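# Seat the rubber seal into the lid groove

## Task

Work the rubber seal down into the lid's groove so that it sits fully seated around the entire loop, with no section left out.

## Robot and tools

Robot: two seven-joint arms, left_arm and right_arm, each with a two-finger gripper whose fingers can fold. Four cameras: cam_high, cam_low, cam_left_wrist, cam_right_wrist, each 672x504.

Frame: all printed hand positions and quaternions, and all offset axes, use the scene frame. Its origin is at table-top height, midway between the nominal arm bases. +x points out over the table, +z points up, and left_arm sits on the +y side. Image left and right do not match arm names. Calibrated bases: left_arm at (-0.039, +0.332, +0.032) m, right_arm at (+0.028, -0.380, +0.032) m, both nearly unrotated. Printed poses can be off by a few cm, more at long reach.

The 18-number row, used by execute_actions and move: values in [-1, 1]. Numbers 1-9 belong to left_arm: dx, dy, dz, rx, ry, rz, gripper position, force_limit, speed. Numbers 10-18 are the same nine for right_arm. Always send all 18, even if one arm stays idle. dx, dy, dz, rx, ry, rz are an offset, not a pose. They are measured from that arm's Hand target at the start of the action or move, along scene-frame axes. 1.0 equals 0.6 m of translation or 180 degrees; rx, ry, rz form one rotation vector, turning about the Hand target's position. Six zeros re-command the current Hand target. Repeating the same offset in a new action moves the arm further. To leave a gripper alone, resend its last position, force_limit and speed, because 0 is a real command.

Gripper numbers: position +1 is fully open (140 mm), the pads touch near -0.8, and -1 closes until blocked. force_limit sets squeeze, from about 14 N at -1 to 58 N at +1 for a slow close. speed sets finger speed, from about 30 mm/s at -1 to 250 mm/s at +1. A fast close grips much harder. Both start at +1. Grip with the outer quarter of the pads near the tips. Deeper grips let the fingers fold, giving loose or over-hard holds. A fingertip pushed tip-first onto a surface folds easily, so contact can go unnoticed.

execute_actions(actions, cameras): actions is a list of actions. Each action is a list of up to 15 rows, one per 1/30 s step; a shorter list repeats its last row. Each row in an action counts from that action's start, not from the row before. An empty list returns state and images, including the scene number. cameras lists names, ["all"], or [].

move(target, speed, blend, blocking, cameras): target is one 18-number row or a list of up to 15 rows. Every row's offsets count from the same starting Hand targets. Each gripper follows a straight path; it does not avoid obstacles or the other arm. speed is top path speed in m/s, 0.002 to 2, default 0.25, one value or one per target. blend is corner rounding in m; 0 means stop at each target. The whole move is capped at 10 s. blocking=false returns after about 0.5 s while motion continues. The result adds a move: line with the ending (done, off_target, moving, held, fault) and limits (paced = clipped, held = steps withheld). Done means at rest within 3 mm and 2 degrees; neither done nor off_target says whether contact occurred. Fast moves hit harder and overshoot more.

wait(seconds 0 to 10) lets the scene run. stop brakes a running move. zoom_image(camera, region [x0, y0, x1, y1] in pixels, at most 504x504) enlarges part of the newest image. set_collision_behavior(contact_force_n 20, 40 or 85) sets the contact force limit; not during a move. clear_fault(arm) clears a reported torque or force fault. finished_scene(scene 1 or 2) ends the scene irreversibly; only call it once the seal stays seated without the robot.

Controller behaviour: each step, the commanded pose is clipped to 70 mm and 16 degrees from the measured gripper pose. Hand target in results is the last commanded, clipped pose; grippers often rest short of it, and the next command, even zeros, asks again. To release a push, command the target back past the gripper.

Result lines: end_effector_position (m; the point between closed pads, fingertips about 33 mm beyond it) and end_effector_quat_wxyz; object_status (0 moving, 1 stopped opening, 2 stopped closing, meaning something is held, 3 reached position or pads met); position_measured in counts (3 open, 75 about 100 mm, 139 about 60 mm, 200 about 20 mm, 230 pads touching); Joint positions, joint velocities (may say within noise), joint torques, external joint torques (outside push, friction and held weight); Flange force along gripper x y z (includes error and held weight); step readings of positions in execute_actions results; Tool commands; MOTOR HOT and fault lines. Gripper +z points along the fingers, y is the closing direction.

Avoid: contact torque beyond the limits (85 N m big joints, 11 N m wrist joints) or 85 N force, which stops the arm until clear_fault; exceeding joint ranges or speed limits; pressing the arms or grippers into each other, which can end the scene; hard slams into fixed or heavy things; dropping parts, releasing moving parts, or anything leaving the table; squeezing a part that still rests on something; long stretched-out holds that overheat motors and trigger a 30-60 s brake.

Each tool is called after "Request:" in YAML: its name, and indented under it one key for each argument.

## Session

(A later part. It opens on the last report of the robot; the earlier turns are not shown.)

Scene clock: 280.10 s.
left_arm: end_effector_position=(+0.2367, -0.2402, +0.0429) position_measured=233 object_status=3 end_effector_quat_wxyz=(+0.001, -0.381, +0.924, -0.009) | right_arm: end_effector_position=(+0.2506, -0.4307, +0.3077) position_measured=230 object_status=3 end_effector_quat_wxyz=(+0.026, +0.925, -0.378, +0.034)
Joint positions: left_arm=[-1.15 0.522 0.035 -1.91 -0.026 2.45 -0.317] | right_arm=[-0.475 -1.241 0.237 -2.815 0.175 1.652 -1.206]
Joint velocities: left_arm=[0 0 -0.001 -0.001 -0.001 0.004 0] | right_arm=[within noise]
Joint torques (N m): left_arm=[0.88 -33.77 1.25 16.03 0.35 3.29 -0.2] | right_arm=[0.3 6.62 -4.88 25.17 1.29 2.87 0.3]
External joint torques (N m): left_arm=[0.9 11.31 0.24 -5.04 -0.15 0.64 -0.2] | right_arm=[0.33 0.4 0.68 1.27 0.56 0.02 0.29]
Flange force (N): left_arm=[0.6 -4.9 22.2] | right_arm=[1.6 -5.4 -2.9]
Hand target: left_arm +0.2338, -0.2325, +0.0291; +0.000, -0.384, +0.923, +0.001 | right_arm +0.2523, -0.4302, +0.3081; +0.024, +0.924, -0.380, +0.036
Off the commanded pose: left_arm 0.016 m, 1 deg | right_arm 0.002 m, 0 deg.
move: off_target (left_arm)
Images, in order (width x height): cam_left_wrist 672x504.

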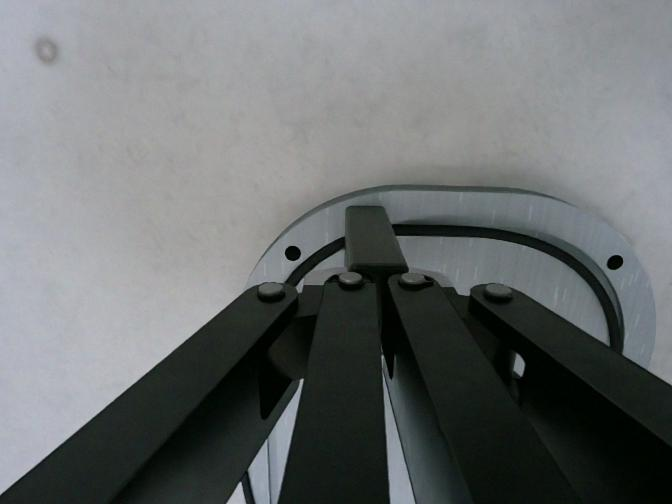

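Request:
move:
  target:
    - [0.0032,-0.0128,0.03,0,0,0,-1,0,0,0,0,0,0,0,0,-1,-1,-1]
    - [0.0032,-0.0128,0.046,0,0,0,-1,0,0,0,0,0,0,0,0,-1,-1,-1]
    - [-0.0121,-0.0068,0.046,0,0,0,-1,0,0,0,0,0,0,0,0,-1,-1,-1]
    - [-0.0121,-0.0068,0.03,0,0,0,-1,0,0,0,0,0,0,0,0,-1,-1,-1]
    - [-0.0153,0.006,0,0,0,0,-1,0,0,0,0,0,0,0,0,-1,-1,-1]
    - [-0.0121,-0.0068,0.03,0,0,0,-1,0,0,0,0,0,0,0,0,-1,-1,-1]
    - [-0.0121,-0.0068,0.046,0,0,0,-1,0,0,0,0,0,0,0,0,-1,-1,-1]
    - [-0.0226,0.0039,0.046,0,0,0,-1,0,0,0,0,0,0,0,0,-1,-1,-1]
    - [-0.0226,0.0039,0.03,0,0,0,-1,0,0,0,0,0,0,0,0,-1,-1,-1]
    - [-0.0258,0.0167,0,0,0,0,-1,0,0,0,0,0,0,0,0,-1,-1,-1]
    - [-0.0226,0.0039,0.03,0,0,0,-1,0,0,0,0,0,0,0,0,-1,-1,-1]
    - [-0.0226,0.0039,0.046,0,0,0,-1,0,0,0,0,0,0,0,0,-1,-1,-1]
    - [-0.0321,0.0155,0.046,0,0,0,-1,0,0,0,0,0,0,0,0,-1,-1,-1]
    - [-0.0321,0.0155,0.03,0,0,0,-1,0,0,0,0,0,0,0,0,-1,-1,-1]
    - [-0.0353,0.0283,0,0,0,0,-1,0,0,0,0,0,0,0,0,-1,-1,-1]
  speed: 0.08
  blend: [0.002,0.002,0.002,0.001,0,0.001,0.002,0.002,0.001,0,0.001,0.002,0.002,0.001,0]
  cameras: ["cam_left_wrist"]

Request:
zoom_image:
  camera: "cam_left_wrist"
  region: [250, 100, 550, 400]

Scene clock: 299.00 s.
left_arm: end_effector_position=(+0.2161, -0.2234, +0.0430) position_measured=233 object_status=3 end_effector_quat_wxyz=(+0.001, -0.382, +0.924, -0.009) | right_arm: end_effector_position=(+0.2506, -0.4307, +0.3077) position_measured=230 object_status=3 end_effector_quat_wxyz=(+0.026, +0.925, -0.378, +0.034)
Joint positions: left_arm=[-1.172 0.464 0.038 -2.011 -0.027 2.493 -0.336] | right_arm=[-0.475 -1.241 0.237 -2.815 0.175 1.652 -1.206]
Joint velocities: left_arm=[0.001 -0.001 0 0 0 0.005 -0.001] | right_arm=[within noise]
Joint torques (N m): left_arm=[0.56 -31.23 0.9 15.09 0.3 3.38 -0.1] | right_arm=[0.28 6.64 -4.84 25.2 1.26 2.87 0.31]
External joint torques (N m): left_arm=[0.38 11.77 -0.22 -5.47 -0.16 0.72 -0.1] | right_arm=[0.26 0.47 0.66 1.33 0.54 0.03 0.3]
Flange force (N): left_arm=[1.1 -4.0 24.3] | right_arm=[2.1 -5.4 -3.1]
Hand target: left_arm +0.2126, -0.2155, +0.0291; +0.000, -0.384, +0.923, +0.001 | right_arm +0.2523, -0.4302, +0.3081; +0.024, +0.924, -0.380, +0.036
Off the commanded pose: left_arm 0.016 m, 1 deg | right_arm 0.002 m, 0 deg.
move: off_target (left_arm)
Images, in order (width x height): cam_left_wrist 672x504.

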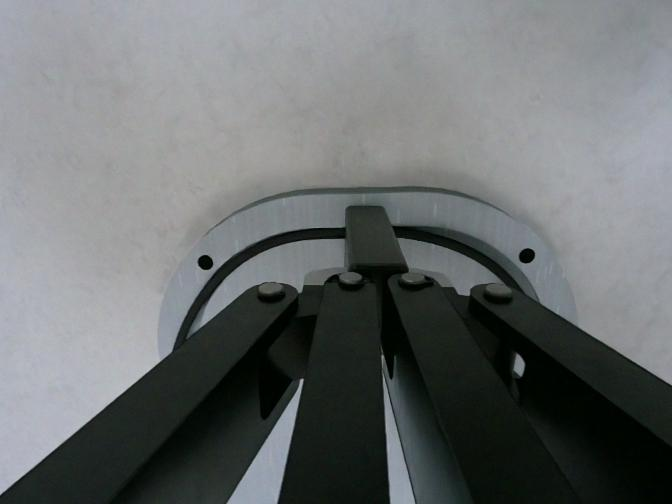

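Scaled by 1.680 from the camera's 672x504 image, which has a finer 960x720 frame.

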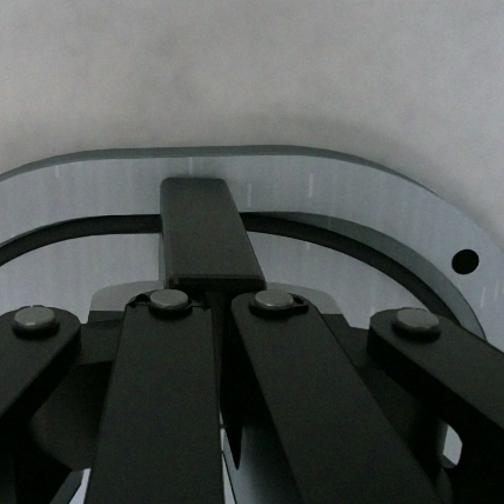

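Request:
move:
  target:
    - [0.0032,-0.0128,0.03,0,0,0,-1,0,0,0,0,0,0,0,0,-1,-1,-1]
    - [0.0032,-0.0128,0.13,0,0,-0.25,-1,0,0,0,0,0,0,0,0,-1,-1,-1]
    - [-0.0175,0.0053,0.055,0,0,-0.5,-1,0,0,0,0,0,0,0,0,-1,-1,-1]
  speed: 0.2
  blend: [0.002,0.01,0]
  cameras: ["cam_left_wrist"]

Request:
zoom_image:
  camera: "cam_left_wrist"
  region: [250, 0, 550, 300]

Scene clock: 311.90 s.
left_arm: end_effector_position=(+0.2018, -0.2123, +0.0629) position_measured=233 object_status=3 end_effector_quat_wxyz=(+0.000, +0.377, +0.926, +0.001) | right_arm: end_effector_position=(+0.2506, -0.4307, +0.3077) position_measured=230 object_status=3 end_effector_quat_wxyz=(+0.026, +0.925, -0.378, +0.034)
Joint positions: left_arm=[-0.671 0.451 -0.492 -2.039 0.317 2.417 0.977] | right_arm=[-0.475 -1.241 0.237 -2.815 0.175 1.652 -1.206]
Joint velocities: left_arm=[-0.001 0 -0.001 0 0.001 0 0.007] | right_arm=[within noise]
Joint torques (N m): left_arm=[1.12 -38.12 -6.15 20.13 1.17 2.68 0.28] | right_arm=[0.3 6.74 -4.91 25.2 1.27 2.88 0.31]
External joint torques (N m): left_arm=[1.08 1.06 0.29 -0.34 0.67 0.2 0.28] | right_arm=[0.3 0.48 0.61 1.34 0.54 0.04 0.31]
Flange force (N): left_arm=[-1.0 1.6 2.6] | right_arm=[2.1 -5.4 -3.1]
Hand target: left_arm +0.2021, -0.2124, +0.0621; +0.000, +0.381, +0.925, +0.001 | right_arm +0.2523, -0.4302, +0.3081; +0.024, +0.924, -0.380, +0.036
Off the commanded pose: left_arm 0.001 m, 1 deg | right_arm 0.002 m, 0 deg.
move: done
Images, in order (width x height): cam_left_wrist 672x504.

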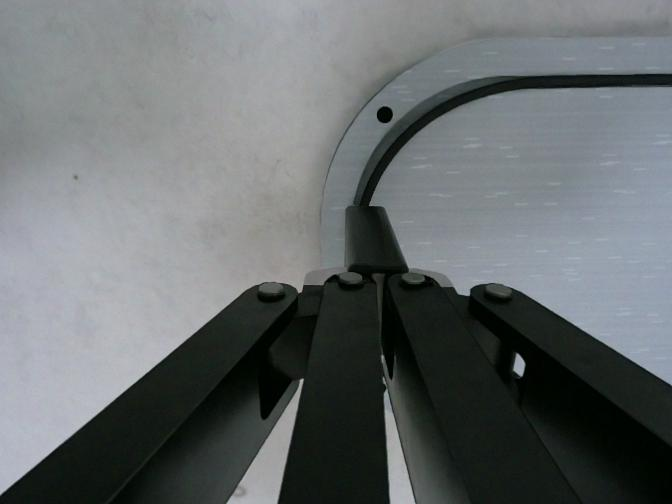

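Scaled by 1.680 from the camera's 672x504 image, which has a finer 960x720 frame.

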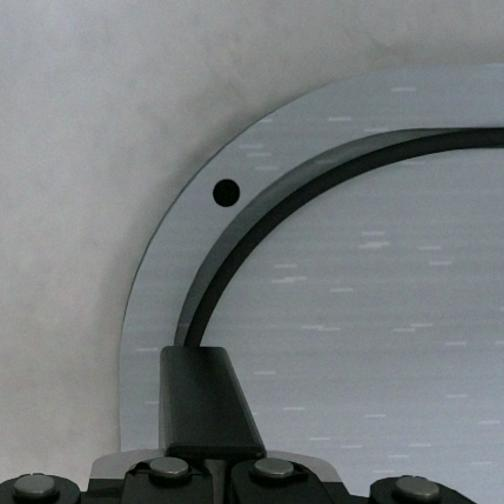

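Request:
move:
  target:
    - [0,0,-0.02,0,0,0,-1,0,0,0,0,0,0,0,0,-1,-1,-1]
    - [-0.0045,0.0135,-0.055,0,0,0,-1,0,0,0,0,0,0,0,0,-1,-1,-1]
  speed: 0.06
  cameras: ["cam_left_wrist"]

Request:
zoom_image:
  camera: "cam_left_wrist"
  region: [250, 0, 550, 300]

Scene clock: 323.03 s.
left_arm: end_effector_position=(+0.2021, -0.2155, +0.0459) position_measured=233 object_status=3 end_effector_quat_wxyz=(+0.012, +0.384, +0.923, -0.007) | right_arm: end_effector_position=(+0.2506, -0.4307, +0.3077) position_measured=230 object_status=3 end_effector_quat_wxyz=(+0.026, +0.925, -0.378, +0.034)
Joint positions: left_arm=[-0.698 0.472 -0.459 -2.062 0.347 2.489 0.968] | right_arm=[-0.475 -1.241 0.237 -2.815 0.175 1.652 -1.206]
Joint velocities: left_arm=[0 0 0.001 -0.001 0.001 0.004 -0.001] | right_arm=[within noise]
Joint torques (N m): left_arm=[1.14 -25.94 -0.9 13.07 1.39 2.89 -0.23] | right_arm=[0.25 6.69 -4.88 25.16 1.27 2.86 0.28]
External joint torques (N m): left_arm=[1.22 13.54 5.5 -6.78 0.92 0.37 -0.23] | right_arm=[0.25 0.42 0.66 1.29 0.54 0.02 0.27]
Flange force (N): left_arm=[-6.3 -0.7 33.9] | right_arm=[1.9 -5.2 -3.0]
Hand target: left_arm +0.1994, -0.2043, +0.0291; +0.000, +0.381, +0.925, +0.001 | right_arm +0.2523, -0.4302, +0.3081; +0.024, +0.924, -0.380, +0.036
Off the commanded pose: left_arm 0.020 m, 2 deg | right_arm 0.002 m, 0 deg.
move: off_target (left_arm)
Images, in order (width x height): cam_left_wrist 672x504.

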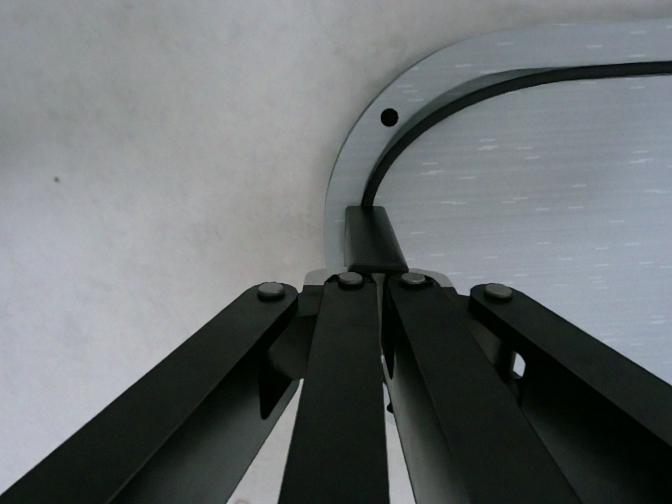

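Scaled by 1.680 from the camera's 672x504 image, which has a finer 960x720 frame.

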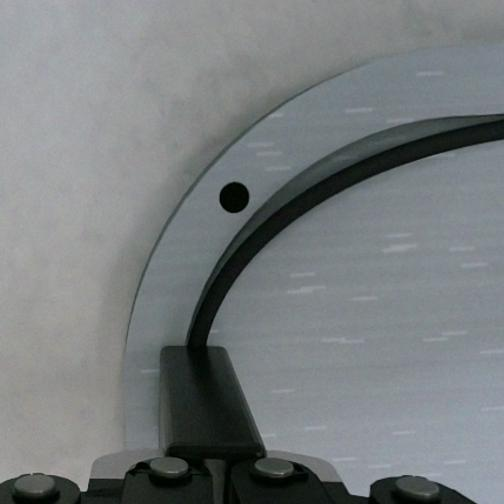

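Request:
move:
  target:
    - [0.0045,-0.0187,0.033,0,0,0,-1,0,0,0,0,0,0,0,0,-1,-1,-1]
    - [0.0045,-0.0187,0.05,0,0,0,-1,0,0,0,0,0,0,0,0,-1,-1,-1]
    - [-0.0082,-0.0054,0.05,0,0,0,-1,0,0,0,0,0,0,0,0,-1,-1,-1]
    - [-0.0082,-0.0054,0.033,0,0,0,-1,0,0,0,0,0,0,0,0,-1,-1,-1]
    - [-0.0127,0.0133,0,0,0,0,-1,0,0,0,0,0,0,0,0,-1,-1,-1]
    - [-0.0082,-0.0054,0.033,0,0,0,-1,0,0,0,0,0,0,0,0,-1,-1,-1]
    - [-0.0082,-0.0054,0.05,0,0,0,-1,0,0,0,0,0,0,0,0,-1,-1,-1]
    - [-0.0172,0.0116,0.05,0,0,0,-1,0,0,0,0,0,0,0,0,-1,-1,-1]
    - [-0.0172,0.0116,0.033,0,0,0,-1,0,0,0,0,0,0,0,0,-1,-1,-1]
    - [-0.0217,0.0303,0,0,0,0,-1,0,0,0,0,0,0,0,0,-1,-1,-1]
  speed: 0.08
  blend: [0.002,0.002,0.002,0.001,0,0.001,0.002,0.002,0.001,0]
  cameras: ["cam_left_wrist"]

Request:
zoom_image:
  camera: "cam_left_wrist"
  region: [250, 0, 550, 300]

Scene clock: 340.40 s.
left_arm: end_effector_position=(+0.1902, -0.1971, +0.0459) position_measured=233 object_status=3 end_effector_quat_wxyz=(+0.012, +0.383, +0.924, -0.007) | right_arm: end_effector_position=(+0.2506, -0.4307, +0.3077) position_measured=230 object_status=3 end_effector_quat_wxyz=(+0.026, +0.925, -0.378, +0.034)
Joint positions: left_arm=[-0.688 0.42 -0.465 -2.146 0.334 2.527 0.963] | right_arm=[-0.475 -1.241 0.237 -2.815 0.175 1.652 -1.206]
Joint velocities: left_arm=[-0.001 0 0.001 0.001 -0.002 0.005 -0.001] | right_arm=[within noise]
Joint torques (N m): left_arm=[0.97 -23.46 -0.62 12.75 1.45 2.97 -0.09] | right_arm=[0.27 6.68 -4.82 25.17 1.27 2.86 0.3]
External joint torques (N m): left_arm=[1.15 14.24 5.23 -6.85 1 0.42 -0.09] | right_arm=[0.29 0.44 0.7 1.3 0.54 0.02 0.3]
Flange force (N): left_arm=[-8.3 -1.4 37.5] | right_arm=[1.8 -5.5 -3.0]
Hand target: left_arm +0.1864, -0.1861, +0.0291; +0.000, +0.381, +0.925, +0.001 | right_arm +0.2523, -0.4302, +0.3081; +0.024, +0.924, -0.380, +0.036
Off the commanded pose: left_arm 0.020 m, 2 deg | right_arm 0.002 m, 0 deg.
move: off_target (left_arm)
Images, in order (width x height): cam_left_wrist 672x504.

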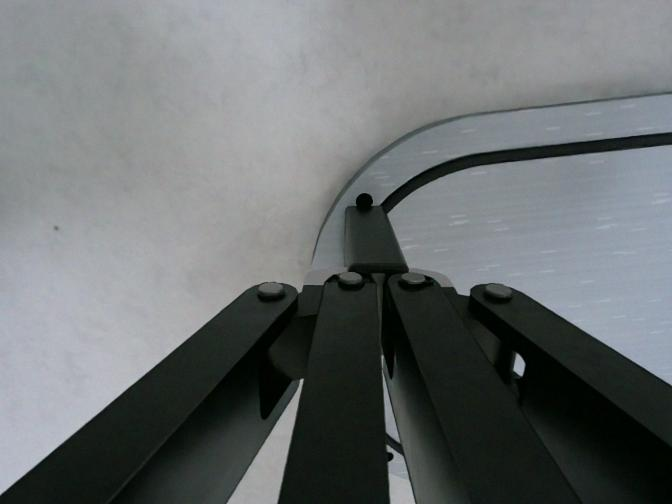

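Scaled by 1.680 from the camera's 672x504 image, which has a finer 960x720 frame.

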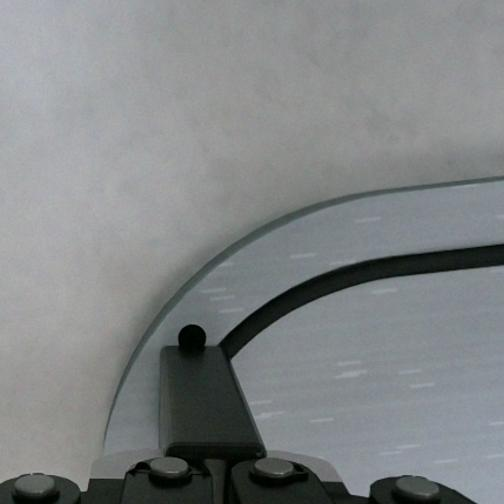

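Request:
move:
  target:
    - [0.0058,-0.0185,0.033,0,0,0,-1,0,0,0,0,0,0,0,0,-1,-1,-1]
    - [0.0058,-0.0185,0.048,0,0,0,-1,0,0,0,0,0,0,0,0,-1,-1,-1]
    - [0.0015,0.001,0.048,0,0,0,-1,0,0,0,0,0,0,0,0,-1,-1,-1]
    - [0.0015,0.001,0.033,0,0,0,-1,0,0,0,0,0,0,0,0,-1,-1,-1]
    - [-0.0043,0.0185,0.004,0,0,0,-1,0,0,0,0,0,0,0,0,-1,-1,-1]
    - [0.0015,0.001,0.033,0,0,0,-1,0,0,0,0,0,0,0,0,-1,-1,-1]
    - [0.0015,0.001,0.048,0,0,0,-1,0,0,0,0,0,0,0,0,-1,-1,-1]
    - [-0.0005,0.0168,0.048,0,0,0,-1,0,0,0,0,0,0,0,0,-1,-1,-1]
    - [-0.0005,0.0168,0.033,0,0,0,-1,0,0,0,0,0,0,0,0,-1,-1,-1]
    - [-0.0063,0.0343,0.004,0,0,0,-1,0,0,0,0,0,0,0,0,-1,-1,-1]
    - [-0.0005,0.0168,0.033,0,0,0,-1,0,0,0,0,0,0,0,0,-1,-1,-1]
    - [-0.0005,0.0168,0.048,0,0,0,-1,0,0,0,0,0,0,0,0,-1,-1,-1]
    - [0.001,0.034,0.048,0,0,0,-1,0,0,0,0,0,0,0,0,-1,-1,-1]
    - [0.001,0.034,0.033,0,0,0,-1,0,0,0,0,0,0,0,0,-1,-1,-1]
    - [-0.0048,0.0515,0.004,0,0,0,-1,0,0,0,0,0,0,0,0,-1,-1,-1]
  speed: 0.09
  blend: [0.002,0.002,0.002,0.001,0,0.001,0.002,0.002,0.001,0,0.001,0.002,0.002,0.001,0]
  cameras: ["cam_left_wrist"]

Request:
zoom_image:
  camera: "cam_left_wrist"
  region: [250, 50, 600, 350]

Scene clock: 355.63 s.
left_arm: end_effector_position=(+0.1860, -0.1630, +0.0457) position_measured=233 object_status=3 end_effector_quat_wxyz=(+0.009, +0.384, +0.923, -0.002) | right_arm: end_effector_position=(+0.2506, -0.4307, +0.3077) position_measured=230 object_status=3 end_effector_quat_wxyz=(+0.026, +0.925, -0.378, +0.034)
Joint positions: left_arm=[-0.638 0.349 -0.488 -2.256 0.313 2.562 0.99] | right_arm=[-0.475 -1.241 0.237 -2.815 0.175 1.652 -1.206]
Joint torques (N m): left_arm=[1.24 -19.89 0.6 13.06 1.86 4.23 -0.24] | right_arm=[0.29 6.69 -4.91 25.18 1.28 2.87 0.34]
External joint torques (N m): left_arm=[1.24 14.67 5.44 -5.89 1.44 1.73 -0.24] | right_arm=[0.3 0.38 0.6 1.34 0.55 0.03 0.33]
Flange force (N): left_arm=[-13.0 -3.1 46.4] | right_arm=[1.7 -5.2 -3.1]
Hand target: left_arm +0.1835, -0.1552, +0.0315; +0.000, +0.381, +0.925, +0.001 | right_arm +0.2523, -0.4302, +0.3081; +0.024, +0.924, -0.380, +0.036
Off the commanded pose: left_arm 0.016 m, 1 deg | right_arm 0.002 m, 0 deg.
move: off_target (left_arm)
Images, in order (width x height): cam_left_wrist 672x504.

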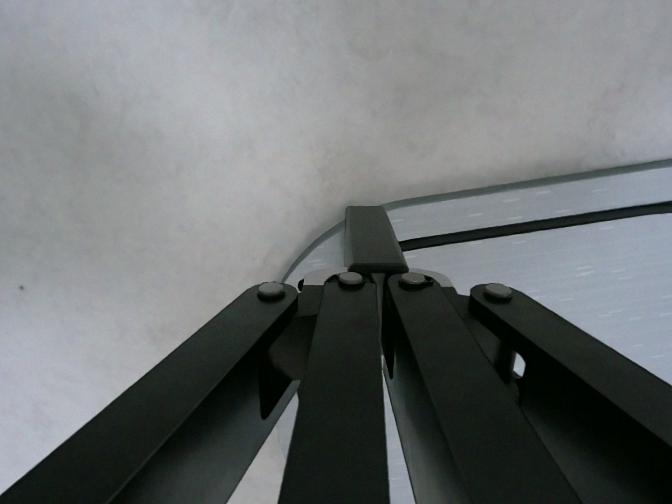

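Scaled by 1.440 from the camera's 672x504 image, which has a finer 960x720 frame.

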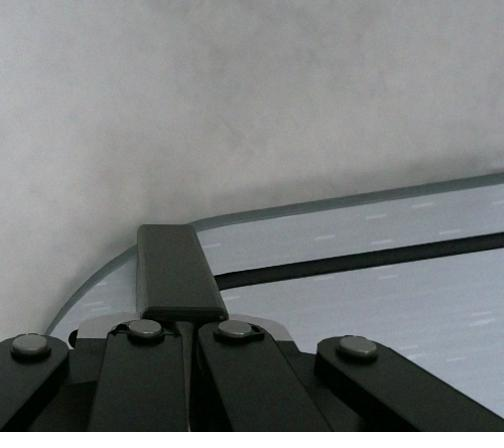

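Request:
move:
  target:
    - [0.0045,-0.0132,0.0283,0,0,0,-1,0,0,0,0,0,0,0,0,-1,-1,-1]
    - [0.0045,-0.0132,0.044,0,0,0,-1,0,0,0,0,0,0,0,0,-1,-1,-1]
    - [0.0257,-0.0082,0.044,0,0,0,-1,0,0,0,0,0,0,0,0,-1,-1,-1]
    - [0.0257,-0.0082,0.0283,0,0,0,-1,0,0,0,0,0,0,0,0,-1,-1,-1]
    - [0.0222,0.0035,0.0033,0,0,0,-1,0,0,0,0,0,0,0,0,-1,-1,-1]
    - [0.0257,-0.0082,0.0283,0,0,0,-1,0,0,0,0,0,0,0,0,-1,-1,-1]
    - [0.0257,-0.0082,0.044,0,0,0,-1,0,0,0,0,0,0,0,0,-1,-1,-1]
    - [0.0353,0.0056,0.044,0,0,0,-1,0,0,0,0,0,0,0,0,-1,-1,-1]
    - [0.0353,0.0056,0.0283,0,0,0,-1,0,0,0,0,0,0,0,0,-1,-1,-1]
    - [0.0318,0.0173,0.0033,0,0,0,-1,0,0,0,0,0,0,0,0,-1,-1,-1]
    - [0.0353,0.0056,0.0283,0,0,0,-1,0,0,0,0,0,0,0,0,-1,-1,-1]
    - [0.0353,0.0056,0.044,0,0,0,-1,0,0,0,0,0,0,0,0,-1,-1,-1]
    - [0.0447,0.0198,0.044,0,0,0,-1,0,0,0,0,0,0,0,0,-1,-1,-1]
    - [0.0447,0.0198,0.0283,0,0,0,-1,0,0,0,0,0,0,0,0,-1,-1,-1]
    - [0.0412,0.0315,0.0033,0,0,0,-1,0,0,0,0,0,0,0,0,-1,-1,-1]
  speed: 0.09
  blend: [0.002,0.002,0.002,0.001,0,0.001,0.002,0.002,0.001,0,0.001,0.002,0.002,0.001,0]
  cameras: ["cam_left_wrist"]

Request:
zoom_image:
  camera: "cam_left_wrist"
  region: [250, 50, 600, 350]

Scene clock: 376.10 s.
left_arm: end_effector_position=(+0.2110, -0.1423, +0.0458) position_measured=233 object_status=3 end_effector_quat_wxyz=(+0.008, +0.383, +0.924, -0.001) | right_arm: end_effector_position=(+0.2506, -0.4307, +0.3077) position_measured=230 object_status=3 end_effector_quat_wxyz=(+0.026, +0.925, -0.378, +0.034)
Joint positions: left_arm=[-0.567 0.334 -0.499 -2.279 0.309 2.567 1.049] | right_arm=[-0.475 -1.241 0.237 -2.815 0.175 1.652 -1.206]
Joint velocities: left_arm=[-0.001 -0.001 0.002 -0.002 0.003 0.003 0] | right_arm=[within noise]
Joint torques (N m): left_arm=[1.06 -20.24 0.15 13.66 1.67 4.34 -0.2] | right_arm=[0.27 6.68 -4.86 25.21 1.28 2.87 0.32]
External joint torques (N m): left_arm=[1.1 13.66 4.89 -5.26 1.26 1.84 -0.2] | right_arm=[0.28 0.42 0.64 1.4 0.55 0.04 0.32]
Flange force (N): left_arm=[-13.2 -2.5 44.2] | right_arm=[1.9 -5.4 -3.2]
Hand target: left_arm +0.2082, -0.1363, +0.0335; +0.000, +0.381, +0.925, +0.001 | right_arm +0.2523, -0.4302, +0.3081; +0.024, +0.924, -0.380, +0.036
Off the commanded pose: left_arm 0.014 m, 1 deg | right_arm 0.002 m, 0 deg.
move: off_target (left_arm)
Images, in order (width x height): cam_left_wrist 672x504.

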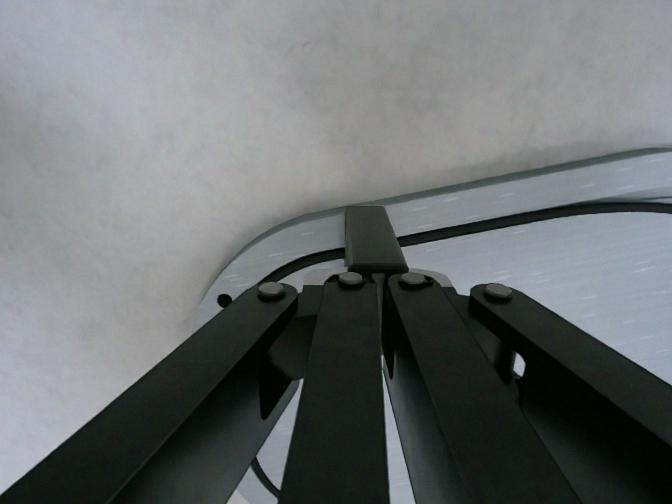

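Scaled by 1.440 from the camera's 672x504 image, which has a finer 960x720 frame.

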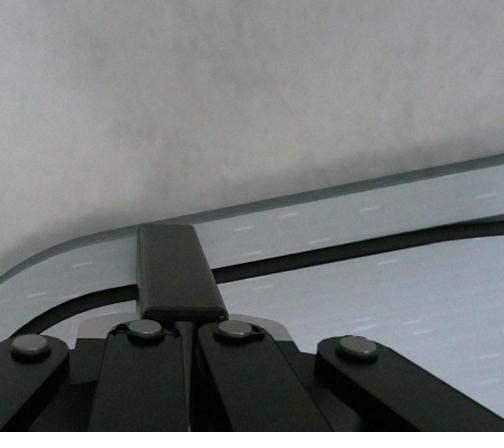

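Request:
move:
  target:
    - [0.0047,-0.0103,0.025,0,0,0,-1,0,0,0,0,0,0,0,0,-1,-1,-1]
    - [0.0047,-0.0103,0.041,0,0,0,-1,0,0,0,0,0,0,0,0,-1,-1,-1]
    - [0.0219,-0.0026,0.041,0,0,0,-1,0,0,0,0,0,0,0,0,-1,-1,-1]
    - [0.0219,-0.0026,0.025,0,0,0,-1,0,0,0,0,0,0,0,0,-1,-1,-1]
    - [0.0177,0.0067,0.0017,0,0,0,-1,0,0,0,0,0,0,0,0,-1,-1,-1]
    - [0.0219,-0.0026,0.025,0,0,0,-1,0,0,0,0,0,0,0,0,-1,-1,-1]
    - [0.0219,-0.0026,0.041,0,0,0,-1,0,0,0,0,0,0,0,0,-1,-1,-1]
    - [0.0312,0.0115,0.041,0,0,0,-1,0,0,0,0,0,0,0,0,-1,-1,-1]
    - [0.0312,0.0115,0.025,0,0,0,-1,0,0,0,0,0,0,0,0,-1,-1,-1]
    - [0.027,0.0208,0.0017,0,0,0,-1,0,0,0,0,0,0,0,0,-1,-1,-1]
    - [0.0312,0.0115,0.025,0,0,0,-1,0,0,0,0,0,0,0,0,-1,-1,-1]
    - [0.0312,0.0115,0.041,0,0,0,-1,0,0,0,0,0,0,0,0,-1,-1,-1]
    - [0.0405,0.0257,0.041,0,0,0,-1,0,0,0,0,0,0,0,0,-1,-1,-1]
    - [0.0405,0.0257,0.025,0,0,0,-1,0,0,0,0,0,0,0,0,-1,-1,-1]
    - [0.0363,0.035,0.0017,0,0,0,-1,0,0,0,0,0,0,0,0,-1,-1,-1]
  speed: 0.09
  blend: [0.002,0.002,0.002,0.001,0,0.001,0.002,0.002,0.001,0,0.001,0.002,0.002,0.001,0]
  cameras: ["cam_left_wrist"]

Request:
zoom_image:
  camera: "cam_left_wrist"
  region: [250, 50, 600, 350]

Scene clock: 391.23 s.
left_arm: end_effector_position=(+0.2343, -0.1224, +0.0459) position_measured=233 object_status=3 end_effector_quat_wxyz=(+0.009, +0.382, +0.924, -0.003) | right_arm: end_effector_position=(+0.2506, -0.4307, +0.3077) position_measured=230 object_status=3 end_effector_quat_wxyz=(+0.026, +0.925, -0.378, +0.034)
Joint positions: left_arm=[-0.499 0.318 -0.508 -2.306 0.304 2.584 1.108] | right_arm=[-0.475 -1.241 0.237 -2.815 0.175 1.652 -1.206]
Joint velocities: left_arm=[0 0 0.002 0 0.001 0.004 0] | right_arm=[within noise]
Joint torques (N m): left_arm=[0.81 -21.67 -0.55 12.86 1.53 3.16 -0.23] | right_arm=[0.31 6.68 -4.86 25.13 1.28 2.87 0.34]
External joint torques (N m): left_arm=[0.85 11.42 3.99 -5.82 1.12 0.66 -0.23] | right_arm=[0.31 0.4 0.65 1.28 0.55 0.03 0.34]
Flange force (N): left_arm=[-7.8 -0.9 36.4] | right_arm=[1.6 -5.4 -2.9]
Hand target: left_arm +0.2300, -0.1153, +0.0345; +0.000, +0.381, +0.925, +0.001 | right_arm +0.2523, -0.4302, +0.3081; +0.024, +0.924, -0.380, +0.036
Off the commanded pose: left_arm 0.014 m, 1 deg | right_arm 0.002 m, 0 deg.
move: off_target (left_arm)
Images, in order (width x height): cam_left_wrist 672x504.

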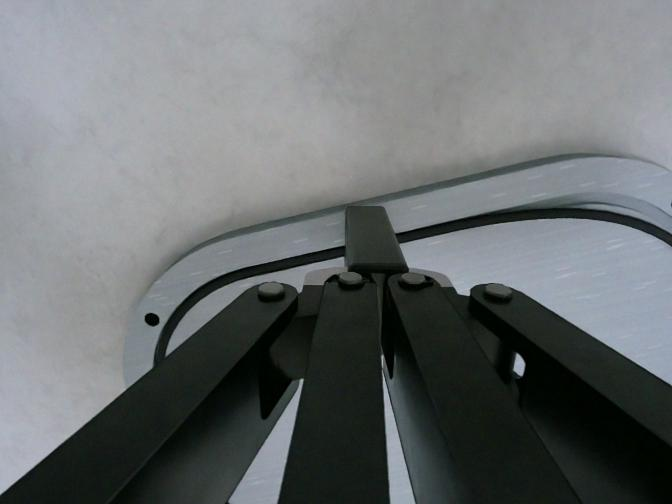

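Scaled by 1.440 from the camera's 672x504 image, which has a finer 960x720 frame.

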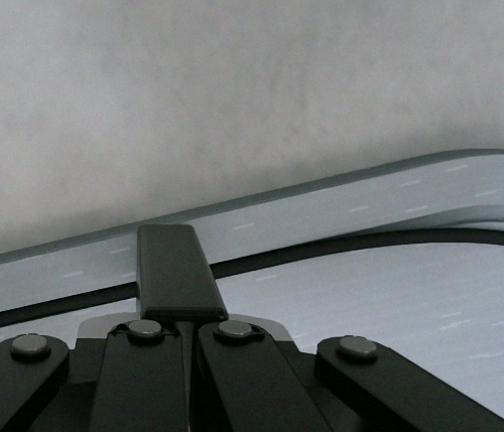

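Request:
execute_actions:
  actions:
    - [[0,0,0.02,0,0,0,-1,-1,0,0,0,0,0,0,0,-1,-1,-1]]
  cameras: ["cam_left_wrist"]

Request:
zoom_image:
  camera: "cam_left_wrist"
  region: [250, 50, 672, 350]

Scene clock: 419.43 s.
left_arm: end_effector_position=(+0.2308, -0.1171, +0.0468) position_measured=233 object_status=3 end_effector_quat_wxyz=(+0.003, +0.380, +0.925, -0.001) | right_arm: end_effector_position=(+0.2506, -0.4307, +0.3077) position_measured=230 object_status=3 end_effector_quat_wxyz=(+0.026, +0.925, -0.378, +0.034)
Joint positions: left_arm=[-0.483 0.309 -0.522 -2.315 0.288 2.571 1.116] | right_arm=[-0.475 -1.241 0.237 -2.815 0.175 1.652 -1.206]
Joint torques (N m): left_arm=[1.41 -32.41 -4.22 17.71 0.08 2.06 0.21] | right_arm=[0.26 6.64 -4.89 25.16 1.29 2.88 0.3]
External joint torques (N m): left_arm=[1.49 0.12 0.32 -0.95 -0.34 -0.41 0.21] | right_arm=[0.27 0.41 0.63 1.3 0.56 0.05 0.3]
Flange force (N): left_arm=[3.4 3.8 -3.0] | right_arm=[1.8 -5.3 -3.0]
Hand target: left_arm +0.2300, -0.1153, +0.0465; +0.000, +0.381, +0.925, +0.001 | right_arm +0.2523, -0.4302, +0.3081; +0.024, +0.924, -0.380, +0.036
Off the commanded pose: left_arm 0.002 m, 0 deg | right_arm 0.002 m, 0 deg.
Step readings (end_effector_position of left_arm | right_arm):
0: (+0.2344, -0.1226, +0.0459) | (+0.2506, -0.4307, +0.3077)
1: (+0.2341, -0.1223, +0.0462) | (+0.2506, -0.4307, +0.3077)
2: (+0.2337, -0.1217, +0.0471) | (+0.2506, -0.4307, +0.3077)
4: (+0.2326, -0.1200, +0.0474) | (+0.2506, -0.4307, +0.3077)
8: (+0.2313, -0.1178, +0.0468) | (+0.2506, -0.4307, +0.3077)
15: (+0.2309, -0.1173, +0.0468) | (+0.2506, -0.4307, +0.3077)
Images, in order (width x height): cam_left_wrist 672x504.

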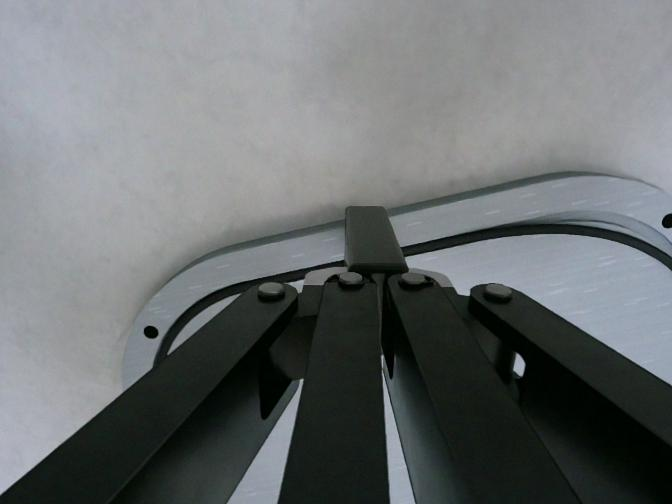

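Scaled by 1.194 from the camera's 672x504 image, which has a finer 960x720 frame.

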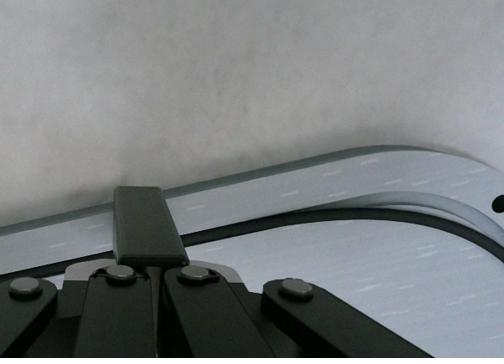

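Request:
move:
  target:
    - [0.011,-0.005,0.0175,0,0,0,-1,-1,0,0,0,0,0,0,0,-1,-1,-1]
    - [0.0158,0.0022,0.0033,0,0,0,-1,-1,0,0,0,0,0,0,0,-1,-1,-1]
    - [0.0095,0.014,-0.02,0,0,0,-1,-1,0,0,0,0,0,0,0,-1,-1,-1]
    - [0.0158,0.0022,0.0033,0,0,0,-1,-1,0,0,0,0,0,0,0,-1,-1,-1]
    - [0.0205,0.0092,0.0175,0,0,0,-1,-1,0,0,0,0,0,0,0,-1,-1,-1]
    - [0.0253,0.0162,0.0033,0,0,0,-1,-1,0,0,0,0,0,0,0,-1,-1,-1]
    - [0.019,0.028,-0.02,0,0,0,-1,-1,0,0,0,0,0,0,0,-1,-1,-1]
    - [0.0253,0.0162,0.0033,0,0,0,-1,-1,0,0,0,0,0,0,0,-1,-1,-1]
    - [0.03,0.0232,0.0175,0,0,0,-1,-1,0,0,0,0,0,0,0,-1,-1,-1]
    - [0.0348,0.0302,0.0033,0,0,0,-1,-1,0,0,0,0,0,0,0,-1,-1,-1]
    - [0.0285,0.042,-0.02,0,0,0,-1,-1,0,0,0,0,0,0,0,-1,-1,-1]
  speed: 0.09
  blend: [0.002,0.001,0,0.001,0.002,0.001,0,0.001,0.002,0.001,0]
  cameras: ["cam_left_wrist"]

Request:
zoom_image:
  camera: "cam_left_wrist"
  region: [250, 50, 672, 350]

Scene clock: 435.97 s.
left_arm: end_effector_position=(+0.2510, -0.0970, +0.0459) position_measured=233 object_status=3 end_effector_quat_wxyz=(+0.009, +0.381, +0.924, -0.001) | right_arm: end_effector_position=(+0.2506, -0.4307, +0.3077) position_measured=230 object_status=3 end_effector_quat_wxyz=(+0.026, +0.925, -0.378, +0.034)
Joint positions: left_arm=[-0.427 0.29 -0.523 -2.348 0.295 2.599 1.163] | right_arm=[-0.475 -1.241 0.237 -2.815 0.175 1.652 -1.206]
Joint velocities: left_arm=[-0.001 -0.001 -0.001 -0.002 0.004 0.003 0.001] | right_arm=[within noise]
Joint torques (N m): left_arm=[1.18 -19.5 0.26 13.07 1.7 3.67 -0.01] | right_arm=[0.27 6.69 -4.84 25.21 1.29 2.86 0.32]
External joint torques (N m): left_arm=[1.2 12.38 4.47 -5.46 1.3 1.17 -0.01] | right_arm=[0.28 0.43 0.67 1.35 0.56 0.02 0.32]
Flange force (N): left_arm=[-11.8 -0.1 42.2] | right_arm=[1.8 -5.5 -3.1]
Hand target: left_arm +0.2471, -0.0901, +0.0345; +0.000, +0.381, +0.925, +0.001 | right_arm +0.2523, -0.4302, +0.3081; +0.024, +0.924, -0.380, +0.036
Off the commanded pose: left_arm 0.014 m, 1 deg | right_arm 0.002 m, 0 deg.
move: off_target (left_arm)
Images, in order (width x height): cam_left_wrist 672x504.

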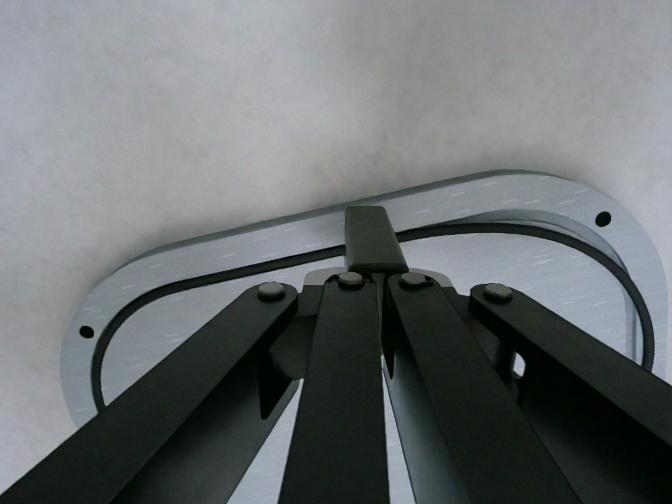

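Scaled by 1.194 from the camera's 672x504 image, which has a finer 960x720 frame.

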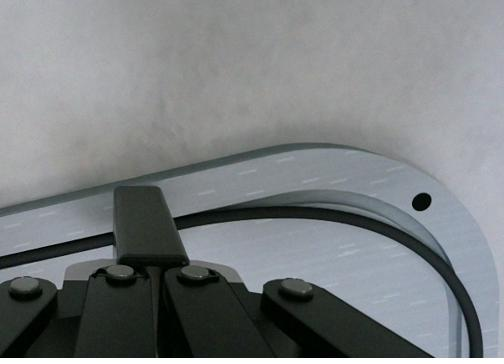

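Request:
move:
  target:
    - [0.0055,-0.0115,0.0233,0,0,0,-1,-1,0,0,0,0,0,0,0,-1,-1,-1]
    - [0.0087,-0.006,0.0375,0,0,0,-1,-1,0,0,0,0,0,0,0,-1,-1,-1]
    - [0.012,-0.001,0.0233,0,0,0,-1,-1,0,0,0,0,0,0,0,-1,-1,-1]
    - [0.006,0.0105,0,0,0,0,-1,-1,0,0,0,0,0,0,0,-1,-1,-1]
    - [0.012,-0.001,0.0233,0,0,0,-1,-1,0,0,0,0,0,0,0,-1,-1,-1]
    - [0.015,0.0045,0.0375,0,0,0,-1,-1,0,0,0,0,0,0,0,-1,-1,-1]
    - [0.018,0.0095,0.0233,0,0,0,-1,-1,0,0,0,0,0,0,0,-1,-1,-1]
    - [0.012,0.021,0,0,0,0,-1,-1,0,0,0,0,0,0,0,-1,-1,-1]
  speed: 0.09
  blend: [0.001,0.002,0.001,0,0.001,0.002,0.001,0]
  cameras: ["cam_left_wrist"]

Request:
zoom_image:
  camera: "cam_left_wrist"
  region: [250, 50, 672, 350]

Scene clock: 447.73 s.
left_arm: end_effector_position=(+0.2581, -0.0845, +0.0459) position_measured=233 object_status=3 end_effector_quat_wxyz=(+0.009, +0.383, +0.924, -0.001) | right_arm: end_effector_position=(+0.2506, -0.4307, +0.3077) position_measured=230 object_status=3 end_effector_quat_wxyz=(+0.026, +0.925, -0.378, +0.034)
Joint positions: left_arm=[-0.394 0.275 -0.53 -2.37 0.289 2.608 1.195] | right_arm=[-0.475 -1.241 0.237 -2.815 0.175 1.652 -1.206]
Joint velocities: left_arm=[-0.002 -0.002 0 -0.003 0.002 0.004 -0.002] | right_arm=[within noise]
Joint torques (N m): left_arm=[1.16 -18.43 0.51 12.47 1.7 3.71 -0.18] | right_arm=[0.33 6.67 -4.91 25.2 1.28 2.86 0.3]
External joint torques (N m): left_arm=[1.13 12.68 4.46 -5.87 1.3 1.23 -0.18] | right_arm=[0.34 0.38 0.61 1.4 0.55 0.03 0.29]
Flange force (N): left_arm=[-11.6 -0.2 44.5] | right_arm=[1.7 -5.3 -3.2]
Hand target: left_arm +0.2543, -0.0775, +0.0345; +0.000, +0.381, +0.925, +0.001 | right_arm +0.2523, -0.4302, +0.3081; +0.024, +0.924, -0.380, +0.036
Off the commanded pose: left_arm 0.014 m, 1 deg | right_arm 0.002 m, 0 deg.
move: off_target (left_arm)
Images, in order (width x height): cam_left_wrist 672x504.

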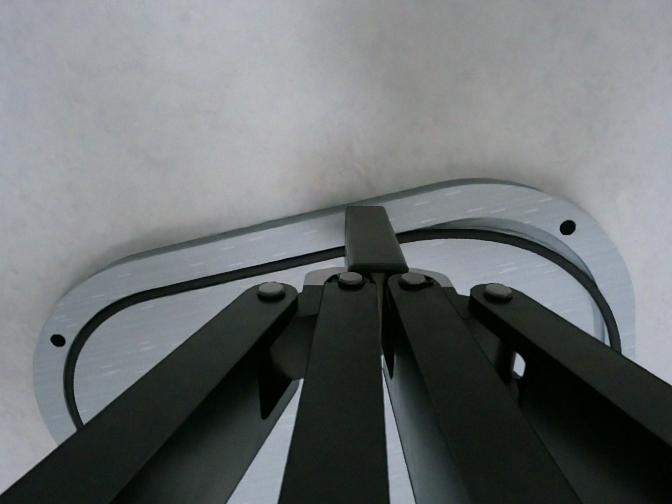

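Scaled by 1.194 from the camera's 672x504 image, which has a finer 960x720 frame.

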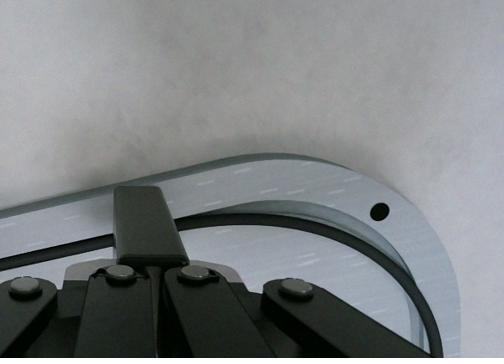

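Request:
move:
  target:
    - [0.0055,-0.0115,0.0233,0,0,0,-1,-1,0,0,0,0,0,0,0,-1,-1,-1]
    - [0.0087,-0.006,0.0375,0,0,0,-1,-1,0,0,0,0,0,0,0,-1,-1,-1]
    - [0.0122,-0.0013,0.0233,0,0,0,-1,-1,0,0,0,0,0,0,0,-1,-1,-1]
    - [0.0062,0.0102,0,0,0,0,-1,-1,0,0,0,0,0,0,0,-1,-1,-1]
    - [0.0122,-0.0013,0.0233,0,0,0,-1,-1,0,0,0,0,0,0,0,-1,-1,-1]
    - [0.0152,0.0035,0.0375,0,0,0,-1,-1,0,0,0,0,0,0,0,-1,-1,-1]
    - [0.0188,0.0086,0.0233,0,0,0,-1,-1,0,0,0,0,0,0,0,-1,-1,-1]
    - [0.0128,0.0201,0,0,0,0,-1,-1,0,0,0,0,0,0,0,-1,-1,-1]
    - [0.0188,0.0086,0.0233,0,0,0,-1,-1,0,0,0,0,0,0,0,-1,-1,-1]
    - [0.0225,0.013,0.0375,0,0,0,-1,-1,0,0,0,0,0,0,0,-1,-1,-1]
    - [0.026,0.0179,0.0233,0,0,0,-1,-1,0,0,0,0,0,0,0,-1,-1,-1]
    - [0.02,0.0294,0,0,0,0,-1,-1,0,0,0,0,0,0,0,-1,-1,-1]
  speed: 0.09
  blend: [0.001,0.002,0.001,0,0.001,0.002,0.001,0,0.001,0.002,0.001,0]
  cameras: ["cam_left_wrist"]

Request:
zoom_image:
  camera: "cam_left_wrist"
  region: [250, 50, 672, 350]

Scene clock: 460.20 s.
left_arm: end_effector_position=(+0.2700, -0.0669, +0.0459) position_measured=233 object_status=3 end_effector_quat_wxyz=(+0.009, +0.384, +0.923, +0.000) | right_arm: end_effector_position=(+0.2506, -0.4307, +0.3077) position_measured=230 object_status=3 end_effector_quat_wxyz=(+0.026, +0.925, -0.378, +0.034)
Joint positions: left_arm=[-0.348 0.259 -0.536 -2.395 0.28 2.618 1.241] | right_arm=[-0.475 -1.241 0.237 -2.815 0.175 1.652 -1.206]
Joint velocities: left_arm=[-0.002 -0.002 0.001 -0.001 0.002 0.003 0.002] | right_arm=[within noise]
Joint torques (N m): left_arm=[1.16 -17.91 1.23 12.39 1.74 3.79 -0.15] | right_arm=[0.32 6.69 -4.82 25.14 1.29 2.87 0.32]
External joint torques (N m): left_arm=[1.14 12.55 4.94 -5.82 1.35 1.32 -0.15] | right_arm=[0.26 0.4 0.66 1.31 0.55 0.04 0.32]
Flange force (N): left_arm=[-12.4 0.5 46.5] | right_arm=[1.8 -5.4 -3.0]
Hand target: left_arm +0.2663, -0.0598, +0.0345; +0.000, +0.381, +0.925, +0.001 | right_arm +0.2523, -0.4302, +0.3081; +0.024, +0.924, -0.380, +0.036
Off the commanded pose: left_arm 0.014 m, 1 deg | right_arm 0.002 m, 0 deg.
move: off_target (left_arm)
Images, in order (width x height): cam_left_wrist 672x504.

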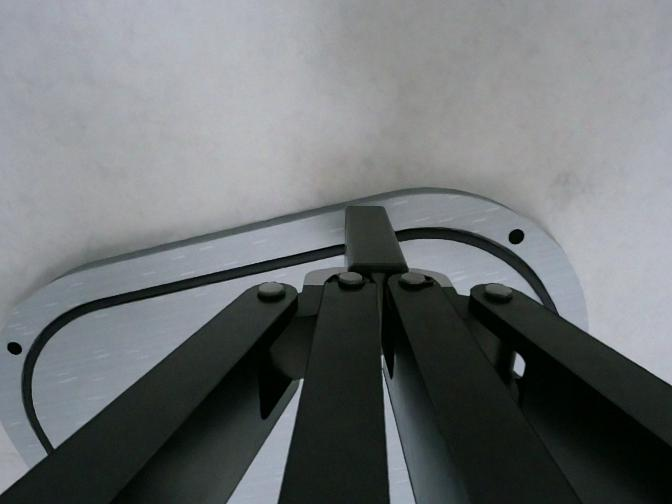

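Scaled by 1.194 from the camera's 672x504 image, which has a finer 960x720 frame.

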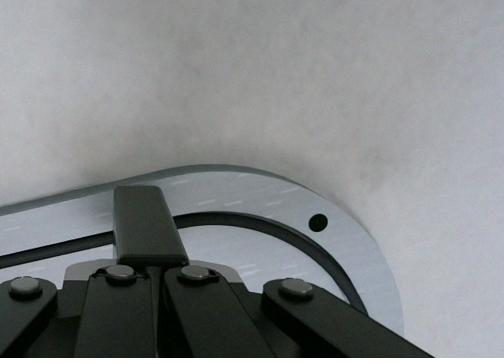

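Request:
move:
  target:
    - [0.0055,-0.0115,0.0233,0,0,0,-1,-1,0,0,0,0,0,0,0,-1,-1,-1]
    - [0.011,-0.006,0.0375,0,0,0,-1,-1,0,0,0,0,0,0,0,-1,-1,-1]
    - [0.016,-0.0009,0.0233,0,0,0,-1,-1,0,0,0,0,0,0,0,-1,-1,-1]
    - [0.0105,0.0107,0,0,0,0,-1,-1,0,0,0,0,0,0,0,-1,-1,-1]
    - [0.016,-0.0009,0.0233,0,0,0,-1,-1,0,0,0,0,0,0,0,-1,-1,-1]
    - [0.021,0.0045,0.0375,0,0,0,-1,-1,0,0,0,0,0,0,0,-1,-1,-1]
    - [0.0265,0.0098,0.0233,0,0,0,-1,-1,0,0,0,0,0,0,0,-1,-1,-1]
    - [0.021,0.0214,0,0,0,0,-1,-1,0,0,0,0,0,0,0,-1,-1,-1]
    - [0.0265,0.0098,0.0233,0,0,0,-1,-1,0,0,0,0,0,0,0,-1,-1,-1]
    - [0.0315,0.015,0.0375,0,0,0,-1,-1,0,0,0,0,0,0,0,-1,-1,-1]
    - [0.037,0.0205,0.0233,0,0,0,-1,-1,0,0,0,0,0,0,0,-1,-1,-1]
    - [0.0315,0.0321,0,0,0,0,-1,-1,0,0,0,0,0,0,0,-1,-1,-1]
  speed: 0.09
  blend: [0.001,0.002,0.001,0,0.001,0.002,0.001,0,0.001,0.002,0.001,0]
  cameras: ["cam_left_wrist"]

Request:
zoom_image:
  camera: "cam_left_wrist"
  region: [250, 100, 602, 400]

Scene clock: 475.93 s.
left_arm: end_effector_position=(+0.2911, -0.0479, +0.0460) position_measured=233 object_status=3 end_effector_quat_wxyz=(+0.011, +0.382, +0.924, -0.001) | right_arm: end_effector_position=(+0.2506, -0.4307, +0.3077) position_measured=230 object_status=3 end_effector_quat_wxyz=(+0.026, +0.925, -0.378, +0.034)
Joint positions: left_arm=[-0.29 0.253 -0.536 -2.404 0.278 2.627 1.296] | right_arm=[-0.475 -1.241 0.237 -2.815 0.175 1.652 -1.206]
Joint velocities: left_arm=[0.001 0 0.001 0.001 0.003 0.003 -0.001] | right_arm=[within noise]
Joint torques (N m): left_arm=[1.21 -18.31 0.66 11.84 1.45 3.18 -0.03] | right_arm=[0.29 6.72 -4.87 25.17 1.29 2.87 0.33]
External joint torques (N m): left_arm=[1.19 11.99 4.3 -6.45 1.06 0.67 -0.03] | right_arm=[0.29 0.44 0.66 1.29 0.56 0.03 0.32]
Flange force (N): left_arm=[-8.8 1.6 41.8] | right_arm=[1.8 -5.4 -2.9]
Hand target: left_arm +0.2852, -0.0406, +0.0345; +0.000, +0.381, +0.925, +0.001 | right_arm +0.2523, -0.4302, +0.3081; +0.024, +0.924, -0.380, +0.036
Off the commanded pose: left_arm 0.015 m, 1 deg | right_arm 0.002 m, 0 deg.
move: off_target (left_arm)
Images, in order (width x height): cam_left_wrist 672x504.

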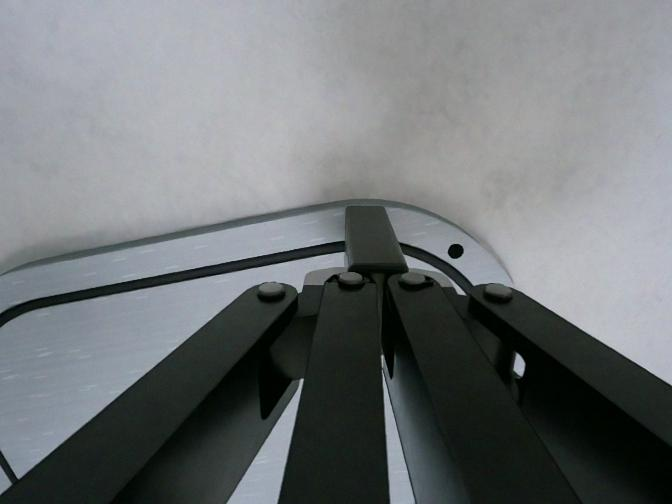

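Scaled by 1.432 from the camera's 672x504 image, which has a finer 960x720 frame.

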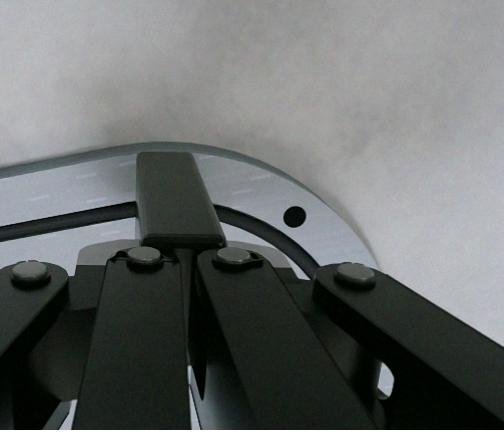

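Request:
move:
  target:
    - [0.01,-0.012,0.19,0,0,0,-1,-1,0,0,0,0,0,0,0,-1,-1,-1]
    - [0.01,-0.012,0.19,0,0,0.5,-1,-1,0,0,0,0,0,0,0,-1,-1,-1]
    - [0.05,0,0.19,0,0,0.995,-1,-1,0,0,0,0,0,0,0,-1,-1,-1]
  speed: [0.25,1.0,1.0]
  blend: [0.01,0.01,0]
  cameras: ["cam_left_wrist"]

Request:
zoom_image:
  camera: "cam_left_wrist"
  region: [150, 50, 602, 350]

Scene clock: 491.47 s.
left_arm: end_effector_position=(+0.3154, -0.0408, +0.1489) position_measured=233 object_status=3 end_effector_quat_wxyz=(+0.002, +0.921, -0.390, +0.000) | right_arm: end_effector_position=(+0.2506, -0.4307, +0.3077) position_measured=230 object_status=3 end_effector_quat_wxyz=(+0.026, +0.925, -0.378, +0.034)
Joint positions: left_arm=[-0.128 0.048 -0.677 -2.309 0.038 2.349 -1.607] | right_arm=[-0.475 -1.241 0.237 -2.815 0.175 1.652 -1.206]
Joint velocities: left_arm=[0 -0.001 0.001 0 0.001 0.001 -0.006] | right_arm=[within noise]
Joint torques (N m): left_arm=[0.12 -24.7 -0.4 22.15 1.31 2.46 -0.23] | right_arm=[0.22 6.67 -4.87 25.22 1.28 2.87 0.32]
External joint torques (N m): left_arm=[0.2 0.65 0.55 0.08 0.68 -0.18 -0.23] | right_arm=[0.21 0.41 0.63 1.36 0.55 0.03 0.31]
Flange force (N): left_arm=[5.2 -0.1 2.7] | right_arm=[2.0 -5.3 -3.2]
Hand target: left_arm +0.3152, -0.0406, +0.1485; +0.000, +0.922, -0.388, +0.000 | right_arm +0.2523, -0.4302, +0.3081; +0.024, +0.924, -0.380, +0.036
Off the commanded pose: left_arm 0.000 m, 0 deg | right_arm 0.002 m, 0 deg.
move: done; limits=paced
Images, in order (width x height): cam_left_wrist 672x504.

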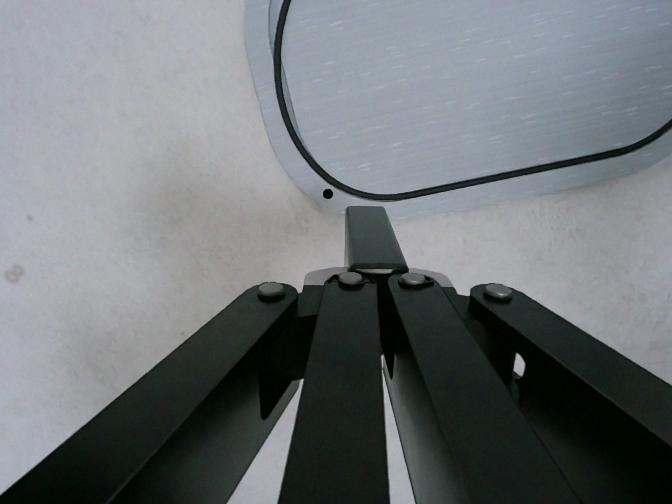

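Scaled by 1.115 from the camera's 672x504 image, which has a finer 960x720 frame.

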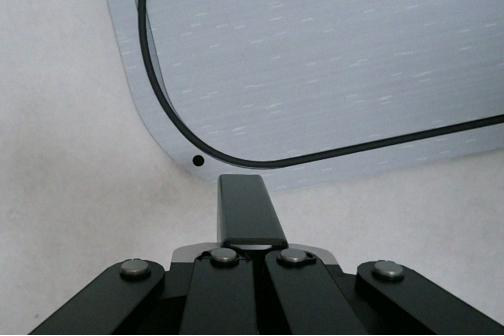

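Request:
move:
  target:
    - [-0.0242,-0.0162,-0.1525,0,0,0,-1,-1,0,0,0,0,0,0,0,-1,-1,-1]
    - [-0.0242,-0.0162,-0.1667,0,0,0,-1,-1,0,0,0,0,0,0,0,-1,-1,-1]
    - [-0.0292,-0.0045,-0.1925,0,0,0,-1,-1,0,0,0,0,0,0,0,-1,-1,-1]
  speed: [0.2,0.09,0.09]
  blend: [0.002,0.001,0]
  cameras: ["cam_left_wrist"]

Request:
zoom_image:
  camera: "cam_left_wrist"
  region: [150, 50, 502, 350]

Scene clock: 507.63 s.
left_arm: end_effector_position=(+0.3073, -0.0486, +0.0461) position_measured=233 object_status=3 end_effector_quat_wxyz=(+0.000, +0.920, -0.392, +0.012) | right_arm: end_effector_position=(+0.2506, -0.4307, +0.3077) position_measured=230 object_status=3 end_effector_quat_wxyz=(+0.026, +0.925, -0.378, +0.034)
Joint positions: left_arm=[-0.257 0.283 -0.548 -2.365 0.308 2.61 -1.823] | right_arm=[-0.475 -1.241 0.237 -2.815 0.175 1.652 -1.206]
Joint velocities: left_arm=[0.001 0 0.001 0.001 0 0.002 -0.006] | right_arm=[within noise]
Joint torques (N m): left_arm=[-0.36 -17.74 -1.5 11.48 0.78 3.48 -0.41] | right_arm=[0.3 6.66 -4.81 25.17 1.28 2.88 0.3]
External joint torques (N m): left_arm=[-0.3 13.58 2.8 -7.12 0.33 0.8 -0.41] | right_arm=[0.28 0.35 0.68 1.3 0.55 0.04 0.3]
Flange force (N): left_arm=[8.9 1.8 42.6] | right_arm=[1.6 -5.3 -2.9]
Hand target: left_arm +0.2977, -0.0433, +0.0330; +0.000, +0.922, -0.388, +0.000 | right_arm +0.2523, -0.4302, +0.3081; +0.024, +0.924, -0.380, +0.036
Off the commanded pose: left_arm 0.017 m, 2 deg | right_arm 0.002 m, 0 deg.
move: off_target (left_arm)
Images, in order (width x height): cam_left_wrist 672x504.

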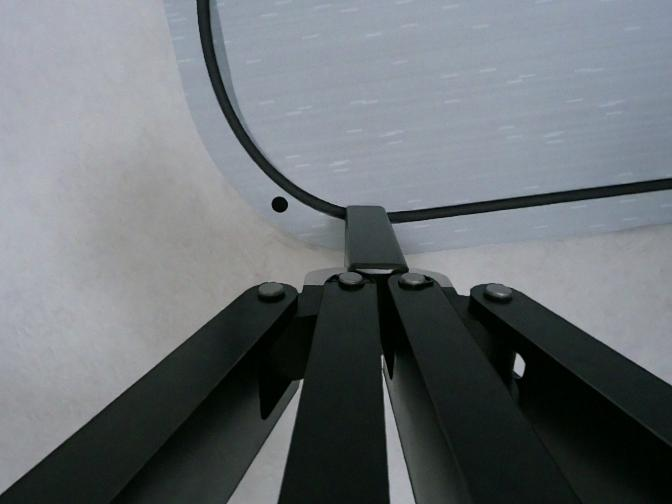

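Scaled by 1.432 from the camera's 672x504 image, which has a finer 960x720 frame.

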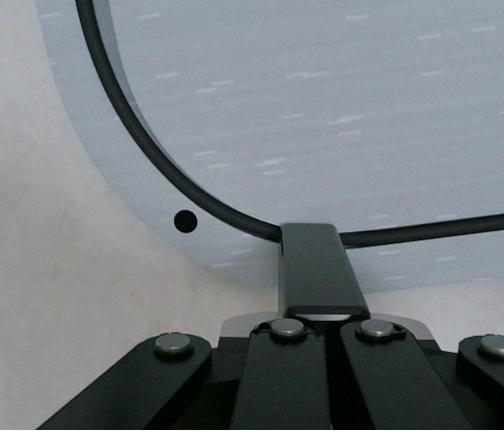

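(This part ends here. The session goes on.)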